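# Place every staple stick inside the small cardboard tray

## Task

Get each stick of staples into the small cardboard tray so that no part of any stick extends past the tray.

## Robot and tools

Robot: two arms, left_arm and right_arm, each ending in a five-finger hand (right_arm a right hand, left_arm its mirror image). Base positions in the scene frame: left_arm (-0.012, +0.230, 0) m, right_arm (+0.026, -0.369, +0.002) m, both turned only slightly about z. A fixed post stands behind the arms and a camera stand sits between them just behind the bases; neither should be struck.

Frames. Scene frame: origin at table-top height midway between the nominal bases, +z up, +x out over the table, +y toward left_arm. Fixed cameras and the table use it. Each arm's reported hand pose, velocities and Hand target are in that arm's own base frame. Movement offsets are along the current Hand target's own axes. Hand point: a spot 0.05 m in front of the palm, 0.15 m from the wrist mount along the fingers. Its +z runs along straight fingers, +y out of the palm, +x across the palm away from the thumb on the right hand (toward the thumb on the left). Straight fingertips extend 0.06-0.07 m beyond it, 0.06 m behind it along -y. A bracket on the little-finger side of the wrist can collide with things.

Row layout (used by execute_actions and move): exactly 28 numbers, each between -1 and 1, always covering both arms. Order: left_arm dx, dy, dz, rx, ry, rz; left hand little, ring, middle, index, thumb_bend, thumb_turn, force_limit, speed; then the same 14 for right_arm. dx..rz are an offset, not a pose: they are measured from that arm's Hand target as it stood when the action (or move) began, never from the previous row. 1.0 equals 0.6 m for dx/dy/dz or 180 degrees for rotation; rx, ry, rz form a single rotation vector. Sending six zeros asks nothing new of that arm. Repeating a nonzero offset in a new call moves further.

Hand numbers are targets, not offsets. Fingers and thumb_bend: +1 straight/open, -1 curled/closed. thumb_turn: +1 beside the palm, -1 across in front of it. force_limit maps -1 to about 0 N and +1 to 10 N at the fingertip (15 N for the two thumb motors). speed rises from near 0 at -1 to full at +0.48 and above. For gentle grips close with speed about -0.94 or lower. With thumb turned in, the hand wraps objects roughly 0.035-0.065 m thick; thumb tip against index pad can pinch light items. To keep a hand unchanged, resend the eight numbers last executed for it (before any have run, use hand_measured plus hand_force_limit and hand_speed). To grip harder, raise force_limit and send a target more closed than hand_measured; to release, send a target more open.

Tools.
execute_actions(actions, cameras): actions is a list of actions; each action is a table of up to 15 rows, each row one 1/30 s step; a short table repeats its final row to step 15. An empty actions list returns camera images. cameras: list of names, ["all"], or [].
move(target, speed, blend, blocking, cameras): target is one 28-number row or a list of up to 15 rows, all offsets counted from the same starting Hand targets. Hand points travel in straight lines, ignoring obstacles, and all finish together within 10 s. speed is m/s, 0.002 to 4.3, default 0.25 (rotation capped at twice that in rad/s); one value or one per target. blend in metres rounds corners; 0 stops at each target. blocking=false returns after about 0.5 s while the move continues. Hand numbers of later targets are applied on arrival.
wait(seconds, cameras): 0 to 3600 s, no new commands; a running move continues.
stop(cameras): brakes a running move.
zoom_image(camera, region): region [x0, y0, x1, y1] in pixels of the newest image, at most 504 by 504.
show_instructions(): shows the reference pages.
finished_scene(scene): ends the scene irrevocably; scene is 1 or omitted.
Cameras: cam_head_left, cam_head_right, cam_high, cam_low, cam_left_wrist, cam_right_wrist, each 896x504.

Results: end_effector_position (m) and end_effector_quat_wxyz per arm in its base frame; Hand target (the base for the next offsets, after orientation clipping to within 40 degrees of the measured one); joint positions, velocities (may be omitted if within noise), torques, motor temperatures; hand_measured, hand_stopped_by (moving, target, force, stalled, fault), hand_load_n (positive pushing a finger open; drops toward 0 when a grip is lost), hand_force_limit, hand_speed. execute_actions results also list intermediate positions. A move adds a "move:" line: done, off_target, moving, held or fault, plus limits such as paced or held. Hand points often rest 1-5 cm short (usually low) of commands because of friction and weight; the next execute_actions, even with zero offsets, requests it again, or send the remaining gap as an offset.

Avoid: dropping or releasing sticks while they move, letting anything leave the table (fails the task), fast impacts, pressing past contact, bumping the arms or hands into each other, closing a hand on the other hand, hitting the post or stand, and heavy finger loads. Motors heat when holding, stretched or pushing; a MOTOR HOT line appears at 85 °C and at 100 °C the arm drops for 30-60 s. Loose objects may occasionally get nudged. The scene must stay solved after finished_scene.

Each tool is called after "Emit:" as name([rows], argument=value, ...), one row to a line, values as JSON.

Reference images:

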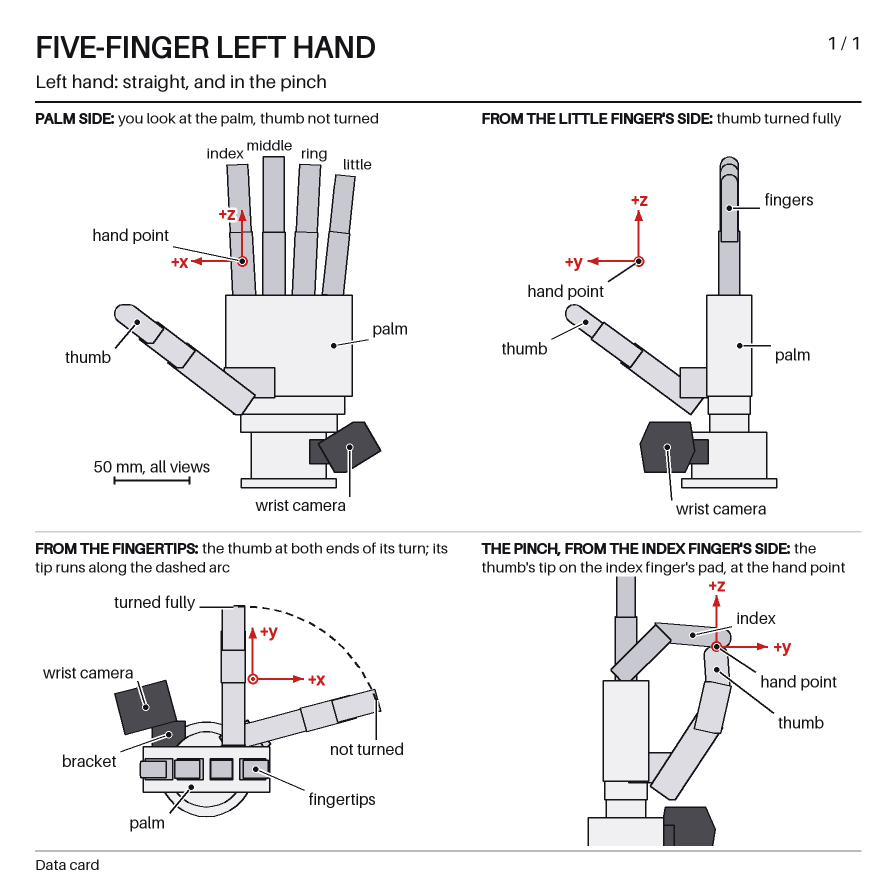

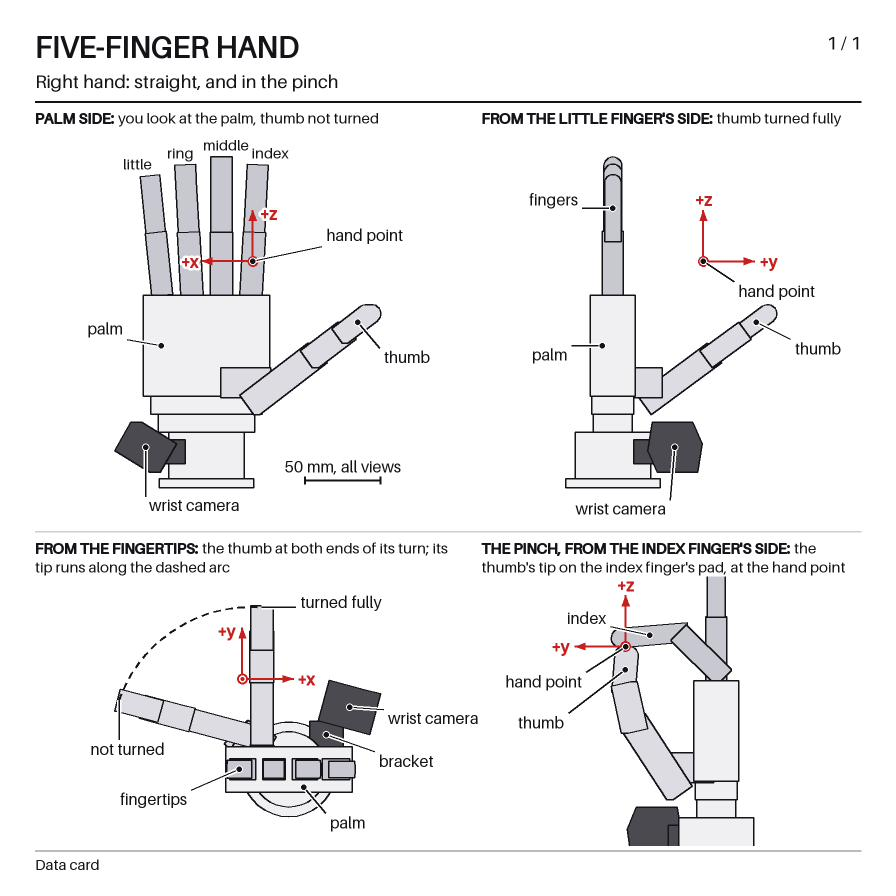

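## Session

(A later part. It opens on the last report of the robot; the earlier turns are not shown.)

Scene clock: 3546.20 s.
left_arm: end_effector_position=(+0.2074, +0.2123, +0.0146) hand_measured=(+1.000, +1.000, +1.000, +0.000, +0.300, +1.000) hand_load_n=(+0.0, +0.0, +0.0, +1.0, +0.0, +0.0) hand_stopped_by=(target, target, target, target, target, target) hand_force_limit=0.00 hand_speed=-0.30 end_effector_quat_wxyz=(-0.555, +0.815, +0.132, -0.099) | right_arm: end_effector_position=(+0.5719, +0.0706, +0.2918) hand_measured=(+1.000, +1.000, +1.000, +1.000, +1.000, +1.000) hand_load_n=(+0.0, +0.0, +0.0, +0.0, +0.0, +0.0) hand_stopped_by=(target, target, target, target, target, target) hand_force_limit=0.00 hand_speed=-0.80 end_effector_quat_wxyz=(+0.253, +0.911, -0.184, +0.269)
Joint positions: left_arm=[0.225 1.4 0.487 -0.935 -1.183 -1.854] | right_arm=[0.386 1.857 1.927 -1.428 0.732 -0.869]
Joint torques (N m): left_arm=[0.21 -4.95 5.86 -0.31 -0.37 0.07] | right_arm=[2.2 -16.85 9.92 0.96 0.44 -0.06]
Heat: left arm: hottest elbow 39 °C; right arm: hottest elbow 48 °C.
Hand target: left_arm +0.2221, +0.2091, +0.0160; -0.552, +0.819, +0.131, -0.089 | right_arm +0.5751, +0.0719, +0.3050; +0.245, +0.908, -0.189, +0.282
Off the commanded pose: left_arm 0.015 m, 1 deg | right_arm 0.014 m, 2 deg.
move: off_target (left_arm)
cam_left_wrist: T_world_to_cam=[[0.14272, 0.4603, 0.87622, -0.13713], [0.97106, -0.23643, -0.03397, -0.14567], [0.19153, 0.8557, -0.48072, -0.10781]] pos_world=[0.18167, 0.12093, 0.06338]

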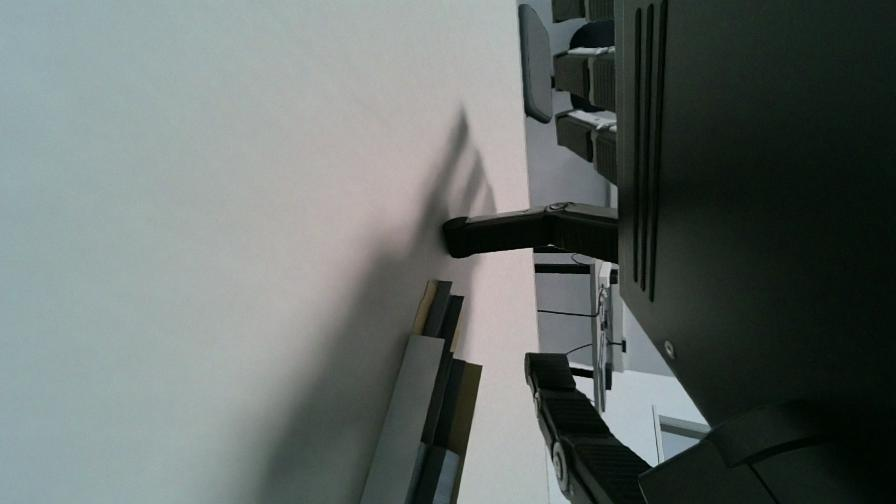

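Emit:
move(target=[0.0127,-0.0006,-0.0075,0,0,0,1,1,1,0.0,0.3,1,0.0,-0.3,0,0,0,0,0,0,1,1,1,1,1,1,0,-0.8], speed=0.05, cameras=["cam_left_wrist"])

Emit:
zoom_image(camera="cam_left_wrist", region=[340, 190, 520, 370])

Scene clock: 3555.90 s.
left_arm: end_effector_position=(+0.2140, +0.2096, +0.0149) hand_measured=(+1.000, +1.000, +1.000, +0.000, +0.300, +1.000) hand_load_n=(+0.0, +0.0, +0.0, +0.5, +0.0, -0.5) hand_stopped_by=(target, target, target, target, target, target) hand_force_limit=0.00 hand_speed=-0.30 end_effector_quat_wxyz=(-0.553, +0.817, +0.128, -0.102) | right_arm: end_effector_position=(+0.5719, +0.0706, +0.2918) hand_measured=(+1.000, +1.000, +1.000, +1.000, +1.000, +1.000) hand_load_n=(+0.0, +0.0, +0.0, +0.0, +0.0, +0.0) hand_stopped_by=(target, target, target, target, target, target) hand_force_limit=0.00 hand_speed=-0.80 end_effector_quat_wxyz=(+0.253, +0.911, -0.184, +0.269)
Joint positions: left_arm=[0.21 1.422 0.511 -0.971 -1.175 -1.881] | right_arm=[0.386 1.857 1.927 -1.428 0.732 -0.869]
Joint torques (N m): left_arm=[-0.15 -5.77 6.38 -0.35 -0.48 -0.09] | right_arm=[1.9 -18.2 10.02 0.8 0.45 -0.02]
Heat: left arm: hottest elbow 39 °C; right arm: hottest elbow 49 °C.
Hand target: left_arm +0.2307, +0.2076, +0.0180; -0.552, +0.819, +0.131, -0.088 | right_arm +0.5751, +0.0719, +0.3050; +0.245, +0.908, -0.189, +0.282
Off the commanded pose: left_arm 0.017 m, 2 deg | right_arm 0.014 m, 2 deg.
move: off_target (left_arm)
cam_left_wrist: T_world_to_cam=[[0.15129, 0.46544, 0.87206, -0.13991], [0.97018, -0.23891, -0.0408, -0.15177], [0.18936, 0.85223, -0.4877, -0.10532]] pos_world=[0.18835, 0.11861, 0.06446]

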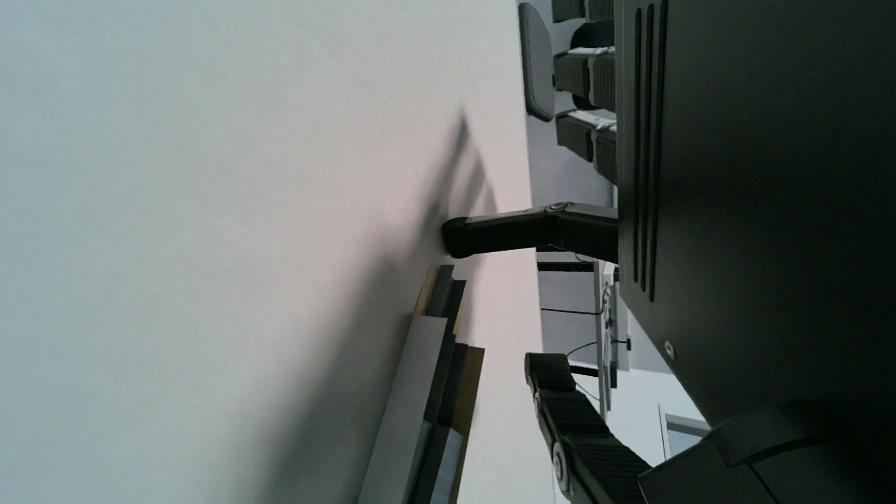

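Scaled by 2.800 from the camera's image (finer frame: 1280x720).

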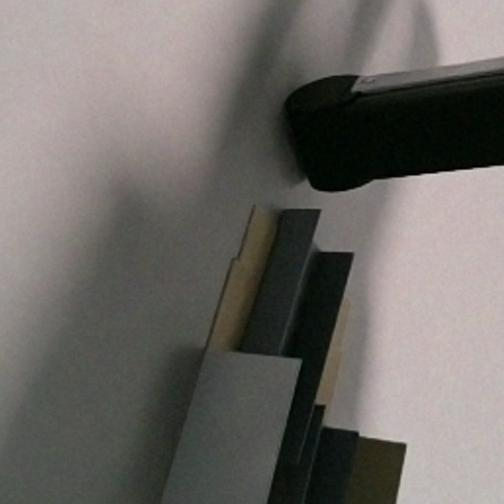

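Emit:
move([
  [0.0095,-0.0019,-0.0041,0,0,0,1,1,1,0.0,0.3,1,0.0,-0.3,0,0,0,0,0,0,1,1,1,1,1,1,0,-0.8],
  [0.0170,0.0036,-0.0177,0,0,0,1,1,1,0.0,0.3,1,0.0,-0.3,0,0,0,0,0,0,1,1,1,1,1,1,0,-0.8],
], speed=0.04, blend=[0.001,0], cameras=["cam_left_wrist"])

Emit:
zoom_image(camera="cam_left_wrist", region=[340, 190, 520, 370])

Scene clock: 3566.93 s.
left_arm: end_effector_position=(+0.2287, +0.2021, +0.0161) hand_measured=(+1.000, +1.000, +1.000, +0.000, +0.300, +1.000) hand_load_n=(+0.0, +0.0, +0.0, +0.0, +0.0, +0.0) hand_stopped_by=(target, target, target, target, target, target) hand_force_limit=0.00 hand_speed=-0.30 end_effector_quat_wxyz=(-0.552, +0.818, +0.128, -0.100) | right_arm: end_effector_position=(+0.5719, +0.0706, +0.2918) hand_measured=(+1.000, +1.000, +1.000, +1.000, +1.000, +1.000) hand_load_n=(+0.0, +0.0, +0.0, +0.0, +0.0, +0.0) hand_stopped_by=(target, target, target, target, target, target) hand_force_limit=0.00 hand_speed=-0.80 end_effector_quat_wxyz=(+0.253, +0.911, -0.184, +0.269)
Joint positions: left_arm=[0.172 1.464 0.556 -1.047 -1.159 -1.964] | right_arm=[0.386 1.857 1.927 -1.428 0.732 -0.869]
Joint torques (N m): left_arm=[0.5 -5.25 5.98 -0.54 -0.64 -0.01] | right_arm=[1.49 -17.26 10.06 0.95 0.48 -0.07]
Heat: left arm: hottest elbow 39 °C; right arm: hottest elbow 49 °C.
Hand target: left_arm +0.2437, +0.2006, +0.0199; -0.552, +0.819, +0.131, -0.089 | right_arm +0.5751, +0.0719, +0.3050; +0.245, +0.908, -0.189, +0.282
Off the commanded pose: left_arm 0.016 m, 1 deg | right_arm 0.014 m, 2 deg.
move: off_target (left_arm)
cam_left_wrist: T_world_to_cam=[[0.149, 0.46802, 0.87107, -0.13964], [0.96971, -0.24159, -0.03607, -0.16728], [0.19356, 0.85006, -0.48984, -0.10159]] pos_world=[0.20268, 0.1113, 0.06584]

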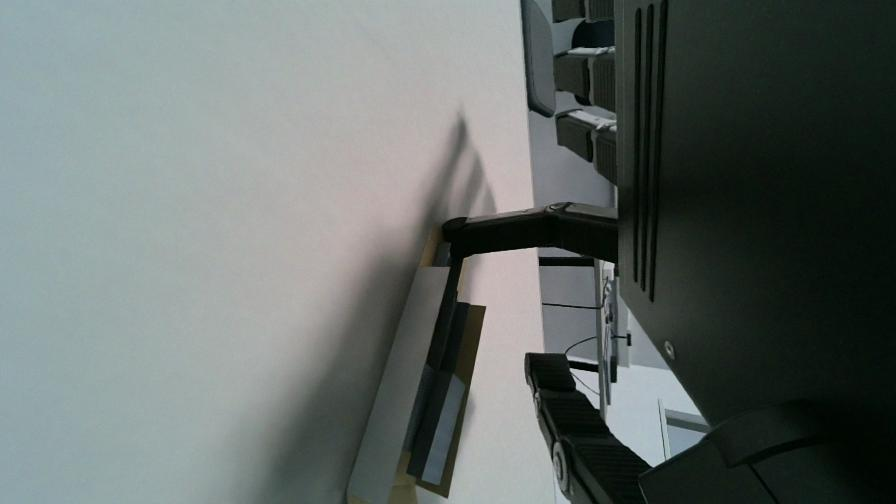

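Scaled by 2.800 from the camera's image (finer frame: 1280x720).

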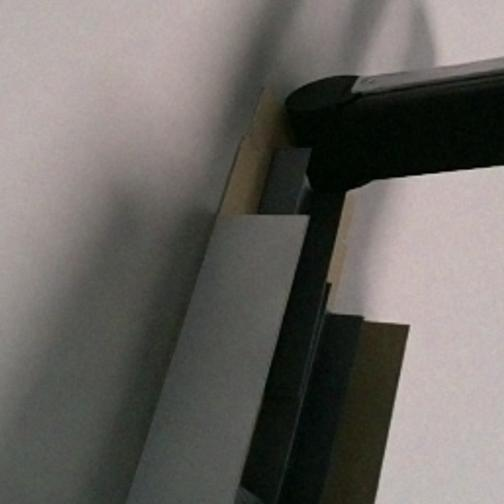

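Emit:
move(target=[0.0075,0.0055,-0.0136,0,0,0,1,1,1,0.0,0.3,1,0.0,-0.3,0,0,0,0,0,0,1,1,1,1,1,1,0,-0.8], speed=0.04, cameras=["cam_left_wrist"])

Emit:
zoom_image(camera="cam_left_wrist", region=[340, 190, 520, 370])

Scene clock: 3575.03 s.
left_arm: end_effector_position=(+0.2366, +0.1955, +0.0164) hand_measured=(+1.000, +1.000, +1.000, +0.000, +0.300, +1.000) hand_load_n=(+0.0, +0.0, +0.0, +0.0, +0.0, +0.0) hand_stopped_by=(target, target, target, target, target, target) hand_force_limit=0.00 hand_speed=-0.30 end_effector_quat_wxyz=(-0.552, +0.818, +0.129, -0.099) | right_arm: end_effector_position=(+0.5719, +0.0706, +0.2918) hand_measured=(+1.000, +1.000, +1.000, +1.000, +1.000, +1.000) hand_load_n=(+0.0, +0.0, +0.0, +0.0, +0.0, +0.0) hand_stopped_by=(target, target, target, target, target, target) hand_force_limit=0.00 hand_speed=-0.80 end_effector_quat_wxyz=(+0.253, +0.911, -0.184, +0.269)
Joint positions: left_arm=[0.142 1.493 0.583 -1.104 -1.147 -2.03] | right_arm=[0.386 1.857 1.927 -1.428 0.732 -0.869]
Joint torques (N m): left_arm=[0.38 -6.89 5.85 -0.88 -0.58 -0.03] | right_arm=[2.26 -17.67 10.1 1.05 0.42 -0.03]
Heat: left arm: hottest elbow 39 °C; right arm: hottest elbow 49 °C.
Hand target: left_arm +0.2508, +0.1937, +0.0199; -0.552, +0.819, +0.131, -0.088 | right_arm +0.5751, +0.0719, +0.3050; +0.245, +0.908, -0.189, +0.282
Off the commanded pose: left_arm 0.015 m, 1 deg | right_arm 0.014 m, 2 deg.
move: off_target (left_arm)
cam_left_wrist: T_world_to_cam=[[0.14792, 0.4674, 0.87158, -0.13768], [0.96962, -0.24216, -0.0347, -0.17642], [0.19485, 0.85023, -0.48902, -0.09783]] pos_world=[0.21049, 0.1048, 0.06604]

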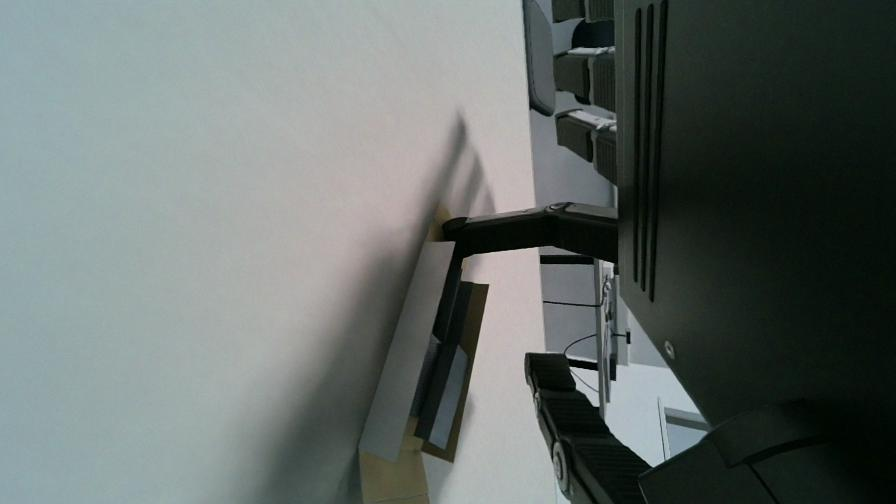

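Scaled by 2.800 from the camera's image (finer frame: 1280x720).

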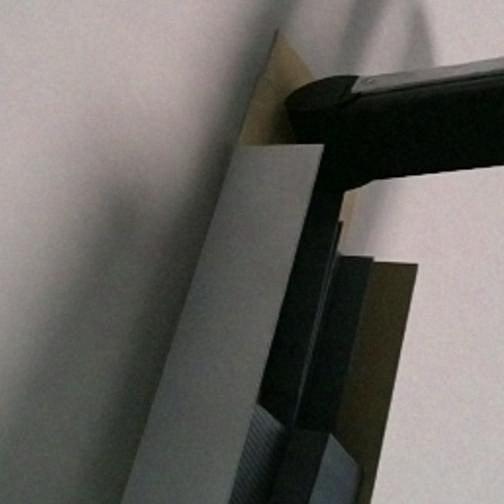

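Emit:
move(target=[0.0034,0.0025,-0.0062,0,0,0,1,1,1,0.0,0.3,1,0.0,-0.3,0,0,0,0,0,0,1,1,1,1,1,1,0,-0.8], speed=0.04, cameras=["cam_left_wrist"])

Emit:
zoom_image(camera="cam_left_wrist", region=[340, 190, 540, 390])

Scene clock: 3587.10 s.
left_arm: end_effector_position=(+0.2394, +0.1928, +0.0165) hand_measured=(+1.000, +1.000, +1.000, +0.000, +0.300, +1.000) hand_load_n=(+0.0, +0.0, +0.0, +0.0, +0.0, +0.0) hand_stopped_by=(target, target, target, target, target, target) hand_force_limit=0.00 hand_speed=-0.30 end_effector_quat_wxyz=(-0.552, +0.818, +0.129, -0.099) | right_arm: end_effector_position=(+0.5719, +0.0706, +0.2918) hand_measured=(+1.000, +1.000, +1.000, +1.000, +1.000, +1.000) hand_load_n=(+0.0, +0.5, +0.0, +0.0, -0.5, +0.0) hand_stopped_by=(target, target, target, target, target, target) hand_force_limit=0.00 hand_speed=-0.80 end_effector_quat_wxyz=(+0.253, +0.911, -0.184, +0.269)
Joint positions: left_arm=[0.131 1.505 0.594 -1.128 -1.142 -2.058] | right_arm=[0.386 1.857 1.927 -1.428 0.732 -0.869]
Joint torques (N m): left_arm=[0.38 -6.42 6.04 -0.99 -0.62 -0.08] | right_arm=[2.14 -18.14 10.03 0.91 0.48 -0.1]
Heat: left arm: hottest elbow 38 °C; right arm: hottest elbow 49 °C.
Hand target: left_arm +0.2539, +0.1906, +0.0200; -0.552, +0.819, +0.131, -0.088 | right_arm +0.5751, +0.0719, +0.3050; +0.245, +0.908, -0.189, +0.282
Off the commanded pose: left_arm 0.015 m, 1 deg | right_arm 0.014 m, 2 deg.
move: off_target (left_arm)
cam_left_wrist: T_world_to_cam=[[0.14711, 0.46764, 0.87159, -0.13674], [0.96998, -0.24071, -0.03456, -0.18014], [0.19364, 0.85051, -0.48901, -0.09573]] pos_world=[0.21338, 0.102, 0.06614]

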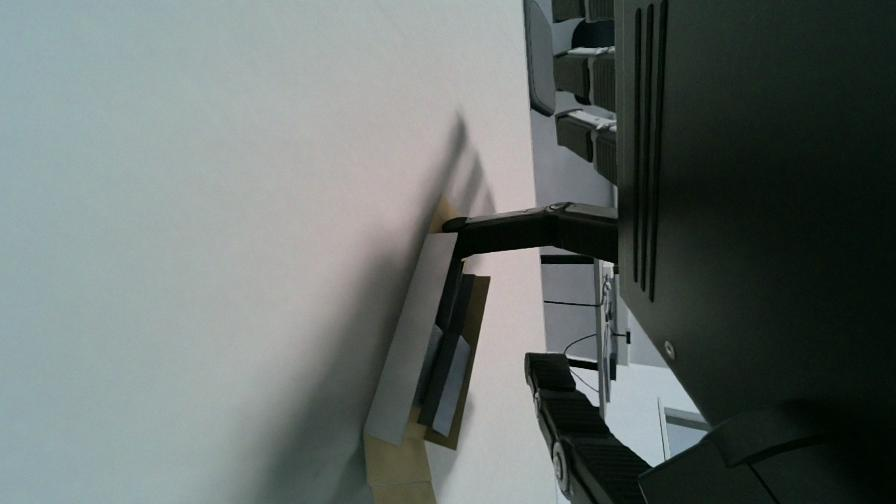

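Scaled by 2.520 from the camera's image (finer frame: 1280x720).

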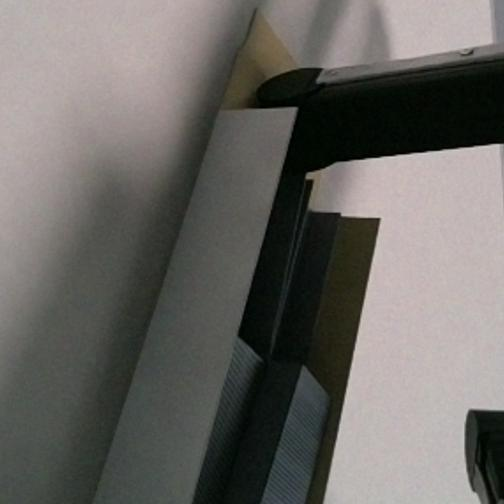

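Emit:
move([
  [-0.0011,-0.0317,-0.0106,0,0,0,1,1,1,0.0,0.3,1,0.0,-0.3,0,0,0,0,0,0,1,1,1,1,1,1,0,-0.8],
  [0.0026,-0.1266,-0.0427,0,0.0412,0.0167,1,1,1,0.0,0.3,1,0.0,-0.3,0,0,0,0,0,0,1,1,1,1,1,1,0,-0.8],
], speed=[0.06,0.15], blend=[0.003,0], cameras=["cam_left_wrist","cam_high"])

Emit:
zoom_image(camera="cam_left_wrist", region=[260, 200, 500, 440])

Scene clock: 3600.30 s.
left_arm: end_effector_position=(+0.2513, +0.1932, +0.0953) hand_measured=(+1.000, +1.000, +1.000, +0.000, +0.300, +1.000) hand_load_n=(+0.0, +0.0, +0.0, +0.0, +0.0, +0.0) hand_stopped_by=(target, target, target, target, target, target) hand_force_limit=0.00 hand_speed=-0.30 end_effector_quat_wxyz=(-0.558, +0.825, +0.067, -0.055) | right_arm: end_effector_position=(+0.5719, +0.0706, +0.2918) hand_measured=(+1.000, +1.000, +1.000, +1.000, +1.000, +1.000) hand_load_n=(+0.0, +0.0, +0.0, +0.0, +0.0, +0.0) hand_stopped_by=(target, target, target, target, target, target) hand_force_limit=0.00 hand_speed=-0.80 end_effector_quat_wxyz=(+0.253, +0.911, -0.184, +0.269)
Joint positions: left_arm=[0.131 1.185 0.603 -1.112 -1.189 -1.686] | right_arm=[0.386 1.857 1.927 -1.428 0.732 -0.869]
Joint torques (N m): left_arm=[1.73 -6.42 6.61 0.34 -0.71 0.22] | right_arm=[2.2 -17.79 10.13 0.79 0.47 -0.05]
Heat: left arm: hottest elbow 38 °C; right arm: hottest elbow 49 °C.
Hand target: left_arm +0.2540, +0.1956, +0.1001; -0.557, +0.826, +0.074, -0.050 | right_arm +0.5751, +0.0719, +0.3050; +0.245, +0.908, -0.189, +0.282
Off the commanded pose: left_arm 0.006 m, 1 deg | right_arm 0.014 m, 2 deg.
move: done
cam_left_wrist: T_world_to_cam=[[0.21376, 0.43816, 0.87311, -0.21854], [0.92205, -0.38573, -0.03217, -0.14906], [0.32269, 0.81193, -0.48646, -0.08503]] pos_world=[0.2116, 0.10729, 0.14465]
Images, in order (width x height): cam_high 896x504, cam_left_wrist 896x504.

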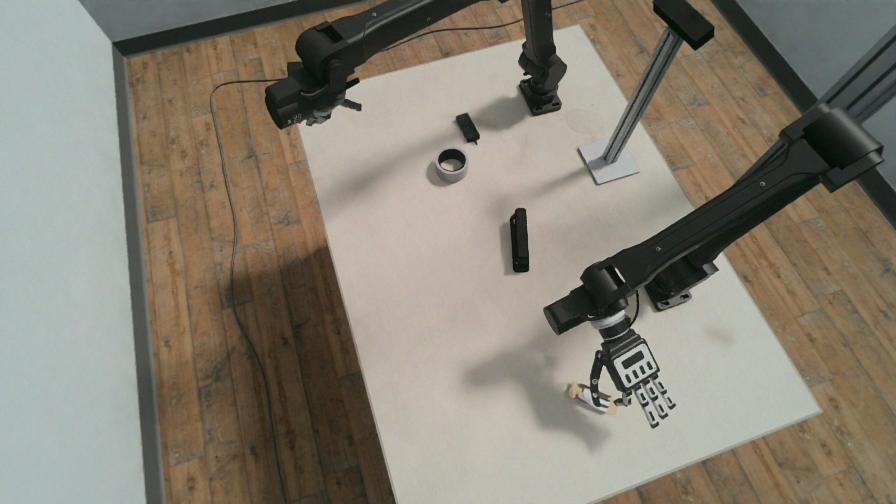

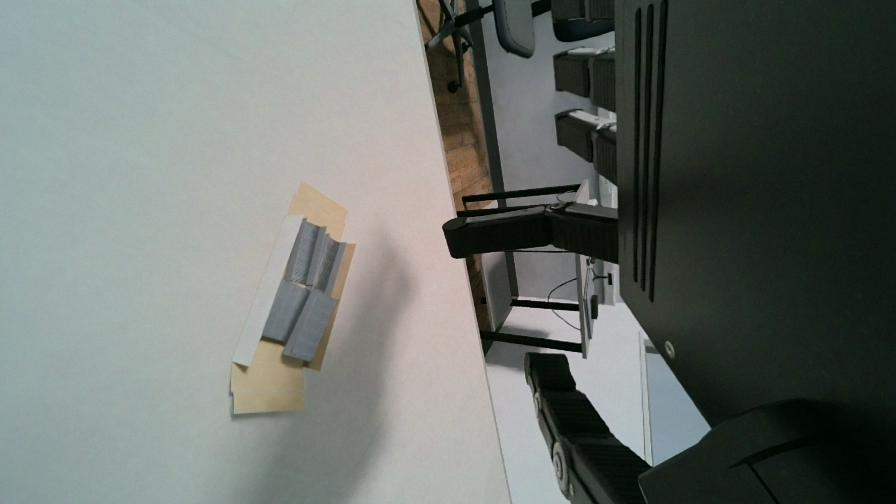

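Scaled by 2.100 from the camera's image (finer frame: 1280x720).

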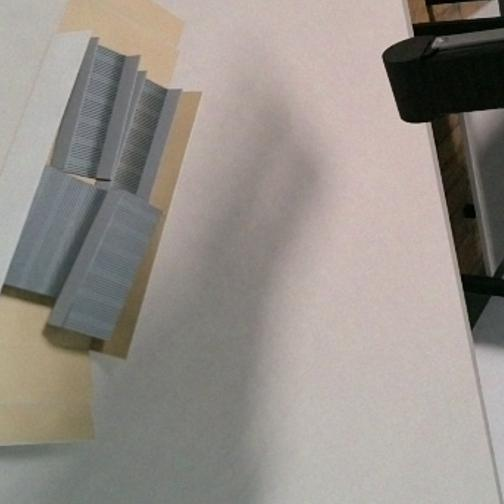

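Emit:
zoom_image(camera="cam_left_wrist", region=[260, 190, 370, 300])

Emit:
zoom_image(camera="cam_left_wrist", region=[220, 270, 360, 410])

Scaled by 4.582 from the camera's image (finer frame: 1280x720).

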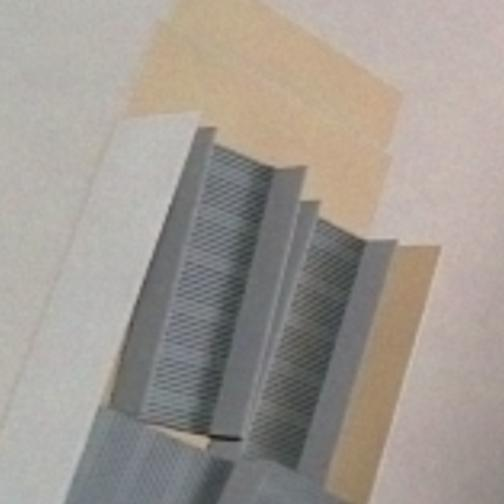

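Scaled by 3.600 from the camera's image (finer frame: 1280x720).

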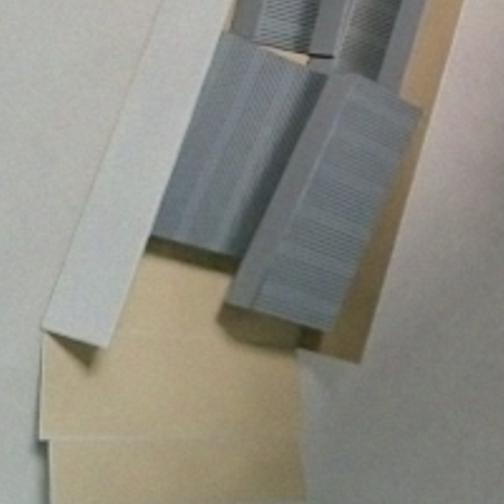

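Emit:
move(target=[-0.0581,0.0373,0.0634,0,0.2832,0.1146,1,1,1,0.0,0.3,1,0.0,-0.3,0,0,0,0,0,0,1,1,1,1,1,1,0,-0.8], speed=0.2, cameras=["cam_left_wrist"])

Emit:
zoom_image(camera="cam_left_wrist", region=[300, 180, 500, 380])

Scene clock: 3632.87 s.
left_arm: end_effector_position=(+0.2162, +0.2113, +0.0636) hand_measured=(+1.000, +1.000, +1.000, +0.000, +0.300, +1.000) hand_load_n=(+0.0, +0.0, +0.0, +0.0, +0.0, +0.0) hand_stopped_by=(target, target, target, target, target, target) hand_force_limit=0.00 hand_speed=-0.30 end_effector_quat_wxyz=(-0.511, +0.770, -0.315, +0.216) | right_arm: end_effector_position=(+0.5719, +0.0706, +0.2918) hand_measured=(+1.000, +1.000, +1.000, +1.000, +1.000, +1.000) hand_load_n=(+0.0, +0.0, +0.0, +0.0, +0.0, +0.0) hand_stopped_by=(target, target, target, target, target, target) hand_force_limit=0.00 hand_speed=-0.80 end_effector_quat_wxyz=(+0.253, +0.911, -0.184, +0.269)
Joint positions: left_arm=[0.982 0.56 0.108 0.049 0.185 0.066] | right_arm=[0.386 1.857 1.927 -1.428 0.732 -0.869]
Joint torques (N m): left_arm=[2.26 0.85 7.77 2.77 0.22 0.2] | right_arm=[3.02 -17.38 10.04 0.91 0.5 -0.07]
Heat: left arm: hottest elbow 38 °C; right arm: hottest elbow 49 °C.
Hand target: left_arm +0.2149, +0.2158, +0.0650; -0.517, +0.767, -0.316, +0.213 | right_arm +0.5751, +0.0719, +0.3050; +0.245, +0.908, -0.189, +0.282
Off the commanded pose: left_arm 0.005 m, 1 deg | right_arm 0.014 m, 2 deg.
move: done
cam_left_wrist: T_world_to_cam=[[0.47449, 0.10355, 0.87415, -0.17694], [0.21463, -0.9767, -0.0008, 0.16514], [0.85369, 0.18799, -0.48566, -0.08686]] pos_world=[0.12266, 0.19594, 0.11262]

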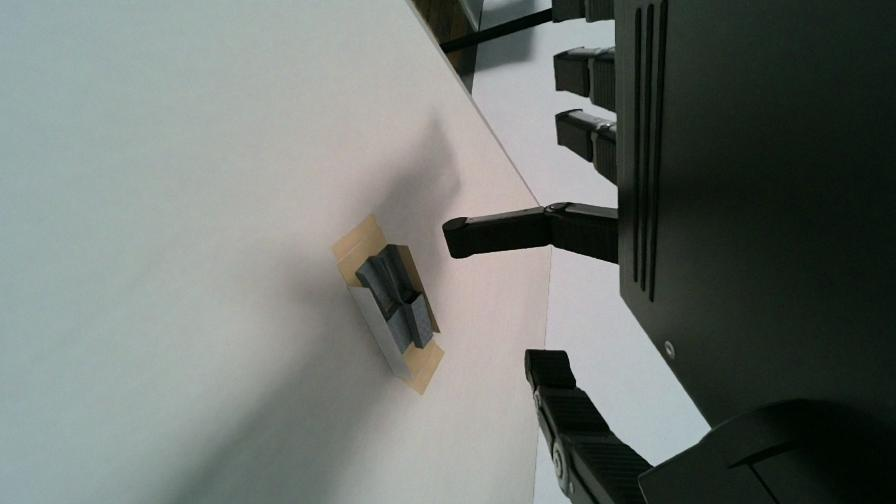

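Scaled by 2.520 from the camera's image (finer frame: 1280x720).

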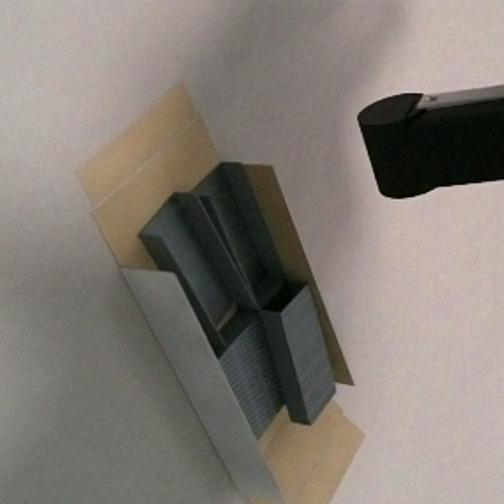

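Emit:
move(target=[-0.0014,0.0742,0.0254,0,0,0,1,1,1,0.0,0.3,1,0.0,-0.3,0,0,0,0,0,0,1,1,1,1,1,1,0,-0.8], speed=0.1, cameras=["cam_left_wrist"])

Emit:
zoom_image(camera="cam_left_wrist", region=[340, 180, 540, 380])

Scene clock: 3649.03 s.
left_arm: end_effector_position=(+0.2155, +0.2105, +0.0176) hand_measured=(+1.000, +1.000, +1.000, +0.000, +0.300, +1.000) hand_load_n=(+0.0, +0.0, +0.0, +0.0, +0.0, +0.0) hand_stopped_by=(target, target, target, target, target, target) hand_force_limit=0.00 hand_speed=-0.30 end_effector_quat_wxyz=(-0.511, +0.769, -0.317, +0.217) | right_arm: end_effector_position=(+0.5719, +0.0706, +0.2918) hand_measured=(+1.000, +1.000, +1.000, +1.000, +1.000, +1.000) hand_load_n=(+0.0, +0.0, +0.0, +0.0, +0.0, +0.0) hand_stopped_by=(target, target, target, target, target, target) hand_force_limit=0.00 hand_speed=-0.80 end_effector_quat_wxyz=(+0.253, +0.911, -0.184, +0.269)
Joint positions: left_arm=[0.987 0.858 0.015 0.442 0.194 0.071] | right_arm=[0.386 1.857 1.927 -1.428 0.732 -0.869]
Joint torques (N m): left_arm=[1.96 -0.62 6.05 2.47 0.22 0.2] | right_arm=[2.14 -17.26 10.21 0.62 0.43 -0.04]
Heat: left arm: hottest elbow 40 °C; right arm: hottest elbow 49 °C.
Hand target: left_arm +0.2125, +0.2146, +0.0181; -0.517, +0.767, -0.316, +0.213 | right_arm +0.5751, +0.0719, +0.3050; +0.245, +0.908, -0.189, +0.282
Off the commanded pose: left_arm 0.005 m, 1 deg | right_arm 0.014 m, 2 deg.
move: done
cam_left_wrist: T_world_to_cam=[[0.47469, 0.09878, 0.87459, -0.13547], [0.20967, -0.97776, -0.00337, 0.16573], [0.85481, 0.18498, -0.48485, -0.10812]] pos_world=[0.12198, 0.19543, 0.06662]

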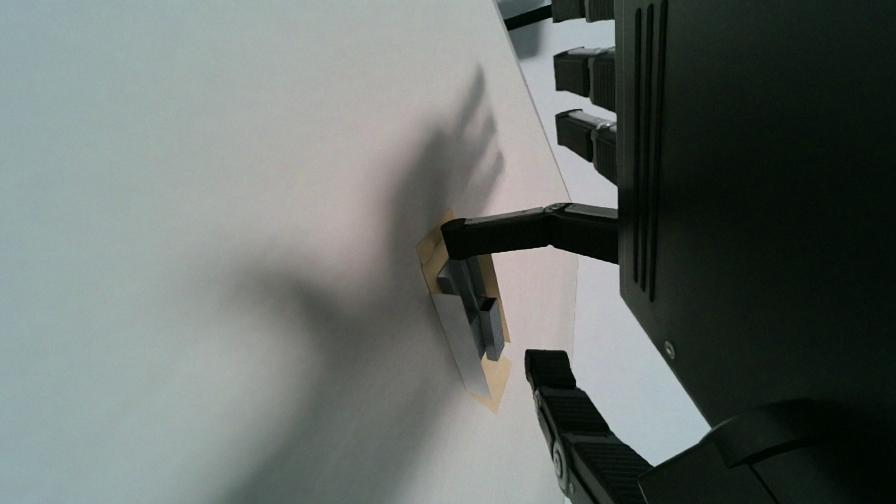

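Scaled by 2.520 from the camera's image (finer frame: 1280x720).

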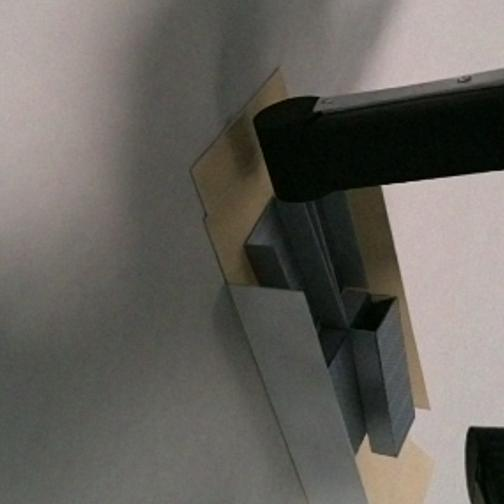

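Emit:
move(target=[0.0133,0.0023,0.0009,0,0,0,1,1,1,0.0,0.3,1,0.0,-0.3,0,0,0,0,0,0,1,1,1,1,1,1,0,-0.8], speed=0.03, cameras=["cam_left_wrist"])

Emit:
zoom_image(camera="cam_left_wrist", region=[340, 180, 540, 380])

Scene clock: 3654.27 s.
left_arm: end_effector_position=(+0.2142, +0.2107, +0.0154) hand_measured=(+1.000, +1.000, +1.000, +0.000, +0.300, +1.000) hand_load_n=(-0.5, +0.0, +0.0, +0.0, +0.0, +0.0) hand_stopped_by=(target, target, target, target, target, target) hand_force_limit=0.00 hand_speed=-0.30 end_effector_quat_wxyz=(-0.515, +0.769, -0.315, +0.207) | right_arm: end_effector_position=(+0.5719, +0.0706, +0.2918) hand_measured=(+1.000, +1.000, +1.000, +1.000, +1.000, +1.000) hand_load_n=(+0.0, +0.0, +0.0, +0.0, +0.0, +0.0) hand_stopped_by=(target, target, target, target, target, target) hand_force_limit=0.00 hand_speed=-0.80 end_effector_quat_wxyz=(+0.253, +0.911, -0.184, +0.269)
Joint positions: left_arm=[0.966 0.86 0.008 0.455 0.155 0.071] | right_arm=[0.386 1.857 1.927 -1.428 0.732 -0.869]
Joint torques (N m): left_arm=[-0.56 -0.73 5.81 2.54 -0.11 0] | right_arm=[1.67 -17.38 9.99 0.61 0.43 -0.08]
Heat: left arm: hottest elbow 39 °C; right arm: hottest elbow 49 °C.
Hand target: left_arm +0.2182, +0.2089, +0.0165; -0.517, +0.767, -0.316, +0.213 | right_arm +0.5751, +0.0719, +0.3050; +0.245, +0.908, -0.189, +0.282
Off the commanded pose: left_arm 0.005 m, 1 deg | right_arm 0.014 m, 2 deg.
move: done
cam_left_wrist: T_world_to_cam=[[0.4827, 0.09658, 0.87044, -0.13416], [0.22478, -0.97427, -0.01656, 0.16253], [0.84645, 0.20365, -0.49199, -0.11009]] pos_world=[0.12141, 0.19373, 0.0653]

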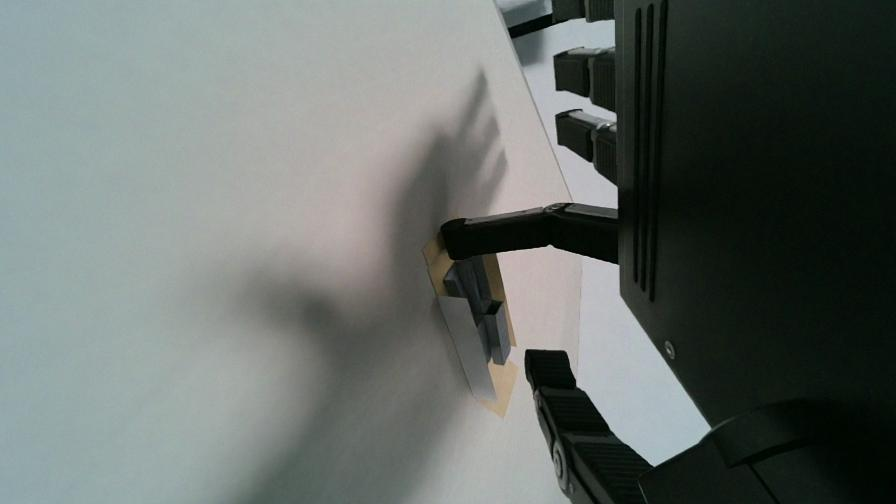

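Scaled by 2.520 from the camera's image (finer frame: 1280x720).

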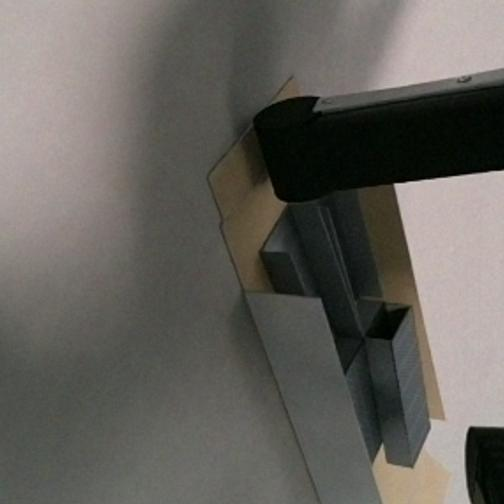

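Emit:
move(target=[0.0067,-0.0008,-0.0003,0,0,0,1,1,1,0.0,0.3,1,0.0,-0.3,0,0,0,0,0,0,1,1,1,1,1,1,0,-0.8], speed=0.03, cameras=["cam_left_wrist"])

Emit:
zoom_image(camera="cam_left_wrist", region=[340, 180, 540, 380])

Scene clock: 3659.60 s.
left_arm: end_effector_position=(+0.2172, +0.2083, +0.0151) hand_measured=(+1.000, +1.000, +1.000, +0.000, +0.300, +1.000) hand_load_n=(+0.0, +0.0, +0.0, +0.0, +0.0, +0.0) hand_stopped_by=(target, target, target, target, target, target) hand_force_limit=0.00 hand_speed=-0.30 end_effector_quat_wxyz=(-0.515, +0.769, -0.317, +0.207) | right_arm: end_effector_position=(+0.5719, +0.0706, +0.2918) hand_measured=(+1.000, +1.000, +1.000, +1.000, +1.000, +1.000) hand_load_n=(+0.0, +0.0, +0.0, +0.0, -0.5, +0.0) hand_stopped_by=(target, target, target, target, target, target) hand_force_limit=0.00 hand_speed=-0.80 end_effector_quat_wxyz=(+0.253, +0.911, -0.184, +0.269)
Joint positions: left_arm=[0.939 0.86 0.008 0.455 0.129 0.063] | right_arm=[0.386 1.857 1.927 -1.428 0.732 -0.869]
Joint torques (N m): left_arm=[-1.08 -1.14 5.94 2.33 -0.08 0.04] | right_arm=[2.2 -17.55 9.88 0.76 0.44 -0.05]
Heat: left arm: hottest elbow 39 °C; right arm: hottest elbow 49 °C.
Hand target: left_arm +0.2210, +0.2061, +0.0170; -0.517, +0.767, -0.316, +0.213 | right_arm +0.5751, +0.0719, +0.3050; +0.245, +0.908, -0.189, +0.282
Off the commanded pose: left_arm 0.005 m, 1 deg | right_arm 0.014 m, 2 deg.
move: done
cam_left_wrist: T_world_to_cam=[[0.48536, 0.09528, 0.86911, -0.13532], [0.22348, -0.97454, -0.01797, 0.1598], [0.84527, 0.20295, -0.49429, -0.11184]] pos_world=[0.1245, 0.19132, 0.06519]

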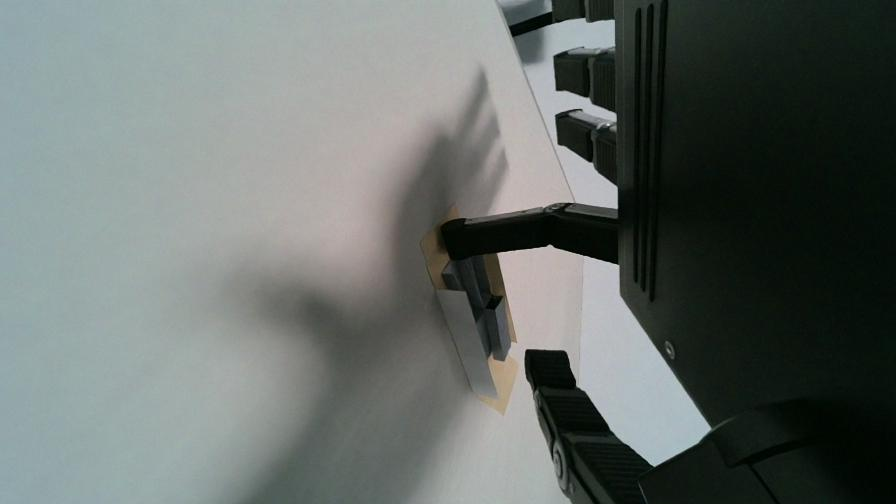

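Scaled by 2.520 from the camera's image (finer frame: 1280x720).

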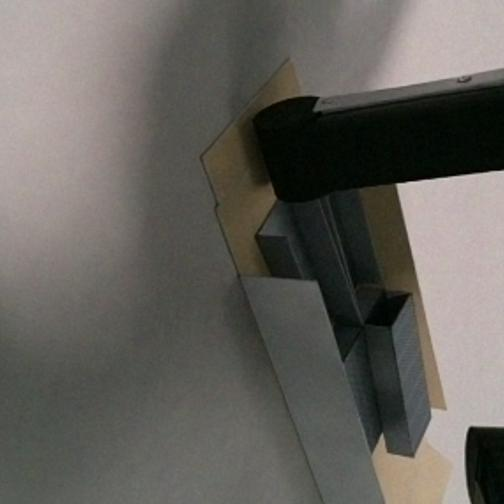

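Emit:
move(target=[0.0100,-0.0008,-0.0003,0,0,0,1,1,1,0.0,0.3,1,0.0,-0.3,0,0,0,0,0,0,1,1,1,1,1,1,0,-0.8], speed=0.03, cameras=["cam_left_wrist"])

Emit:
zoom_image(camera="cam_left_wrist", region=[340, 180, 540, 380])

Scene clock: 3663.53 s.
left_arm: end_effector_position=(+0.2217, +0.2046, +0.0150) hand_measured=(+1.000, +1.000, +1.000, +0.000, +0.300, +1.000) hand_load_n=(+0.0, +0.0, +0.0, +0.0, +0.0, +0.0) hand_stopped_by=(target, target, target, target, target, target) hand_force_limit=0.00 hand_speed=-0.30 end_effector_quat_wxyz=(-0.515, +0.769, -0.317, +0.206) | right_arm: end_effector_position=(+0.5719, +0.0706, +0.2918) hand_measured=(+1.000, +1.000, +1.000, +1.000, +1.000, +1.000) hand_load_n=(+0.0, +0.0, +0.0, +0.0, +0.0, +0.0) hand_stopped_by=(target, target, target, target, target, target) hand_force_limit=0.00 hand_speed=-0.80 end_effector_quat_wxyz=(+0.253, +0.911, -0.184, +0.269)
Joint positions: left_arm=[0.898 0.86 0.008 0.455 0.091 0.048] | right_arm=[0.386 1.857 1.927 -1.428 0.732 -0.869]
Joint torques (N m): left_arm=[0.15 -1.96 6.13 2.25 -0.07 0] | right_arm=[2.37 -18.08 10.14 0.95 0.43 -0.06]
Heat: left arm: hottest elbow 39 °C; right arm: hottest elbow 49 °C.
Hand target: left_arm +0.2252, +0.2019, +0.0175; -0.517, +0.767, -0.316, +0.213 | right_arm +0.5751, +0.0719, +0.3050; +0.245, +0.908, -0.189, +0.282
Off the commanded pose: left_arm 0.005 m, 1 deg | right_arm 0.014 m, 2 deg.
move: done
cam_left_wrist: T_world_to_cam=[[0.48613, 0.09588, 0.86861, -0.13738], [0.22376, -0.97449, -0.01767, 0.1552], [0.84475, 0.20295, -0.49518, -0.11487]] pos_world=[0.1291, 0.18772, 0.06519]

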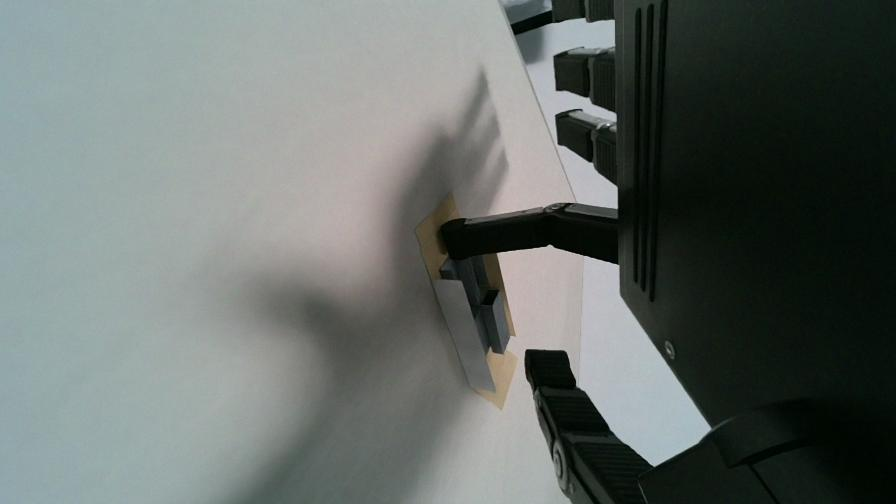

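Scaled by 2.520 from the camera's image (finer frame: 1280x720).

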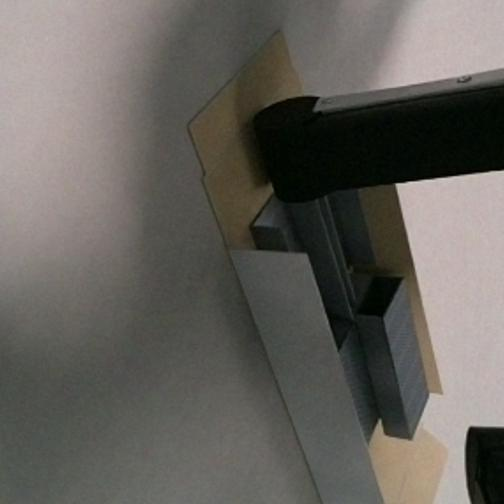

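Emit:
move(target=[0.0050,-0.0023,-0.0009,0,0,0,1,1,1,0.0,0.3,1,0.0,-0.3,0,0,0,0,0,0,1,1,1,1,1,1,0,-0.8], speed=0.03, cameras=["cam_left_wrist"])

Emit:
zoom_image(camera="cam_left_wrist", region=[400, 190, 540, 330])

Scene clock: 3668.30 s.
left_arm: end_effector_position=(+0.2244, +0.2034, +0.0184) hand_measured=(+1.000, +1.000, +1.000, +0.000, +0.300, +1.000) hand_load_n=(+0.0, +0.0, -0.5, +0.0, +0.0, +0.0) hand_stopped_by=(target, target, target, target, target, target) hand_force_limit=0.00 hand_speed=-0.30 end_effector_quat_wxyz=(-0.519, +0.767, -0.316, +0.207) | right_arm: end_effector_position=(+0.5719, +0.0706, +0.2918) hand_measured=(+1.000, +1.000, +1.000, +1.000, +1.000, +1.000) hand_load_n=(+0.0, +0.0, +0.0, +0.0, -0.5, +0.0) hand_stopped_by=(target, target, target, target, target, target) hand_force_limit=0.00 hand_speed=-0.80 end_effector_quat_wxyz=(+0.253, +0.911, -0.184, +0.269)
Joint positions: left_arm=[0.878 0.841 0.008 0.447 0.072 0.04] | right_arm=[0.386 1.857 1.927 -1.428 0.732 -0.869]
Joint torques (N m): left_arm=[0.26 -1.67 6.16 1.84 -0.18 -0.08] | right_arm=[2.43 -17.26 9.92 0.8 0.42 -0.06]
Heat: left arm: hottest elbow 39 °C; right arm: hottest elbow 49 °C.
Hand target: left_arm +0.2274, +0.1998, +0.0190; -0.517, +0.767, -0.316, +0.213 | right_arm +0.5751, +0.0719, +0.3050; +0.245, +0.908, -0.189, +0.282
Off the commanded pose: left_arm 0.005 m, 1 deg | right_arm 0.014 m, 2 deg.
move: done
cam_left_wrist: T_world_to_cam=[[0.48039, 0.08946, 0.87248, -0.139], [0.22438, -0.97421, -0.02365, 0.15334], [0.84787, 0.20713, -0.48807, -0.11694]] pos_world=[0.13152, 0.18605, 0.06783]

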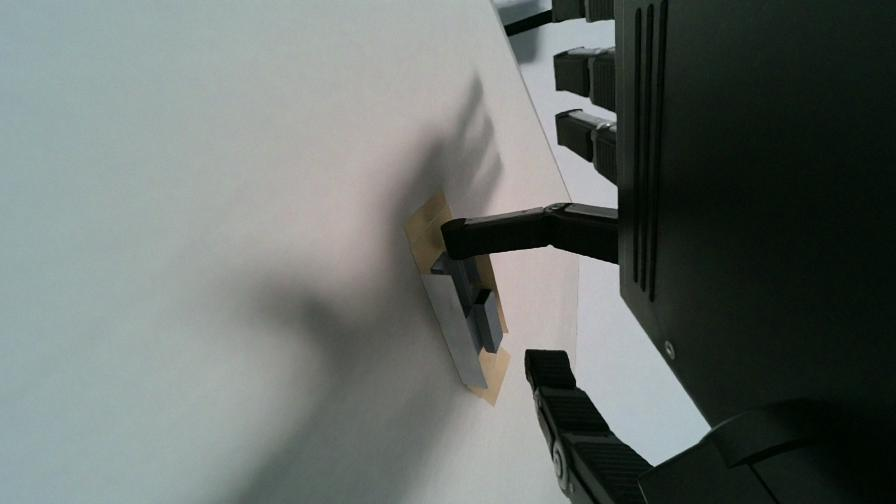

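Scaled by 3.600 from the camera's image (finer frame: 1280x720).

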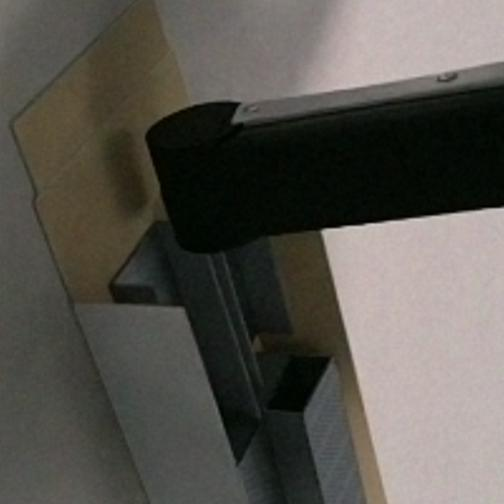

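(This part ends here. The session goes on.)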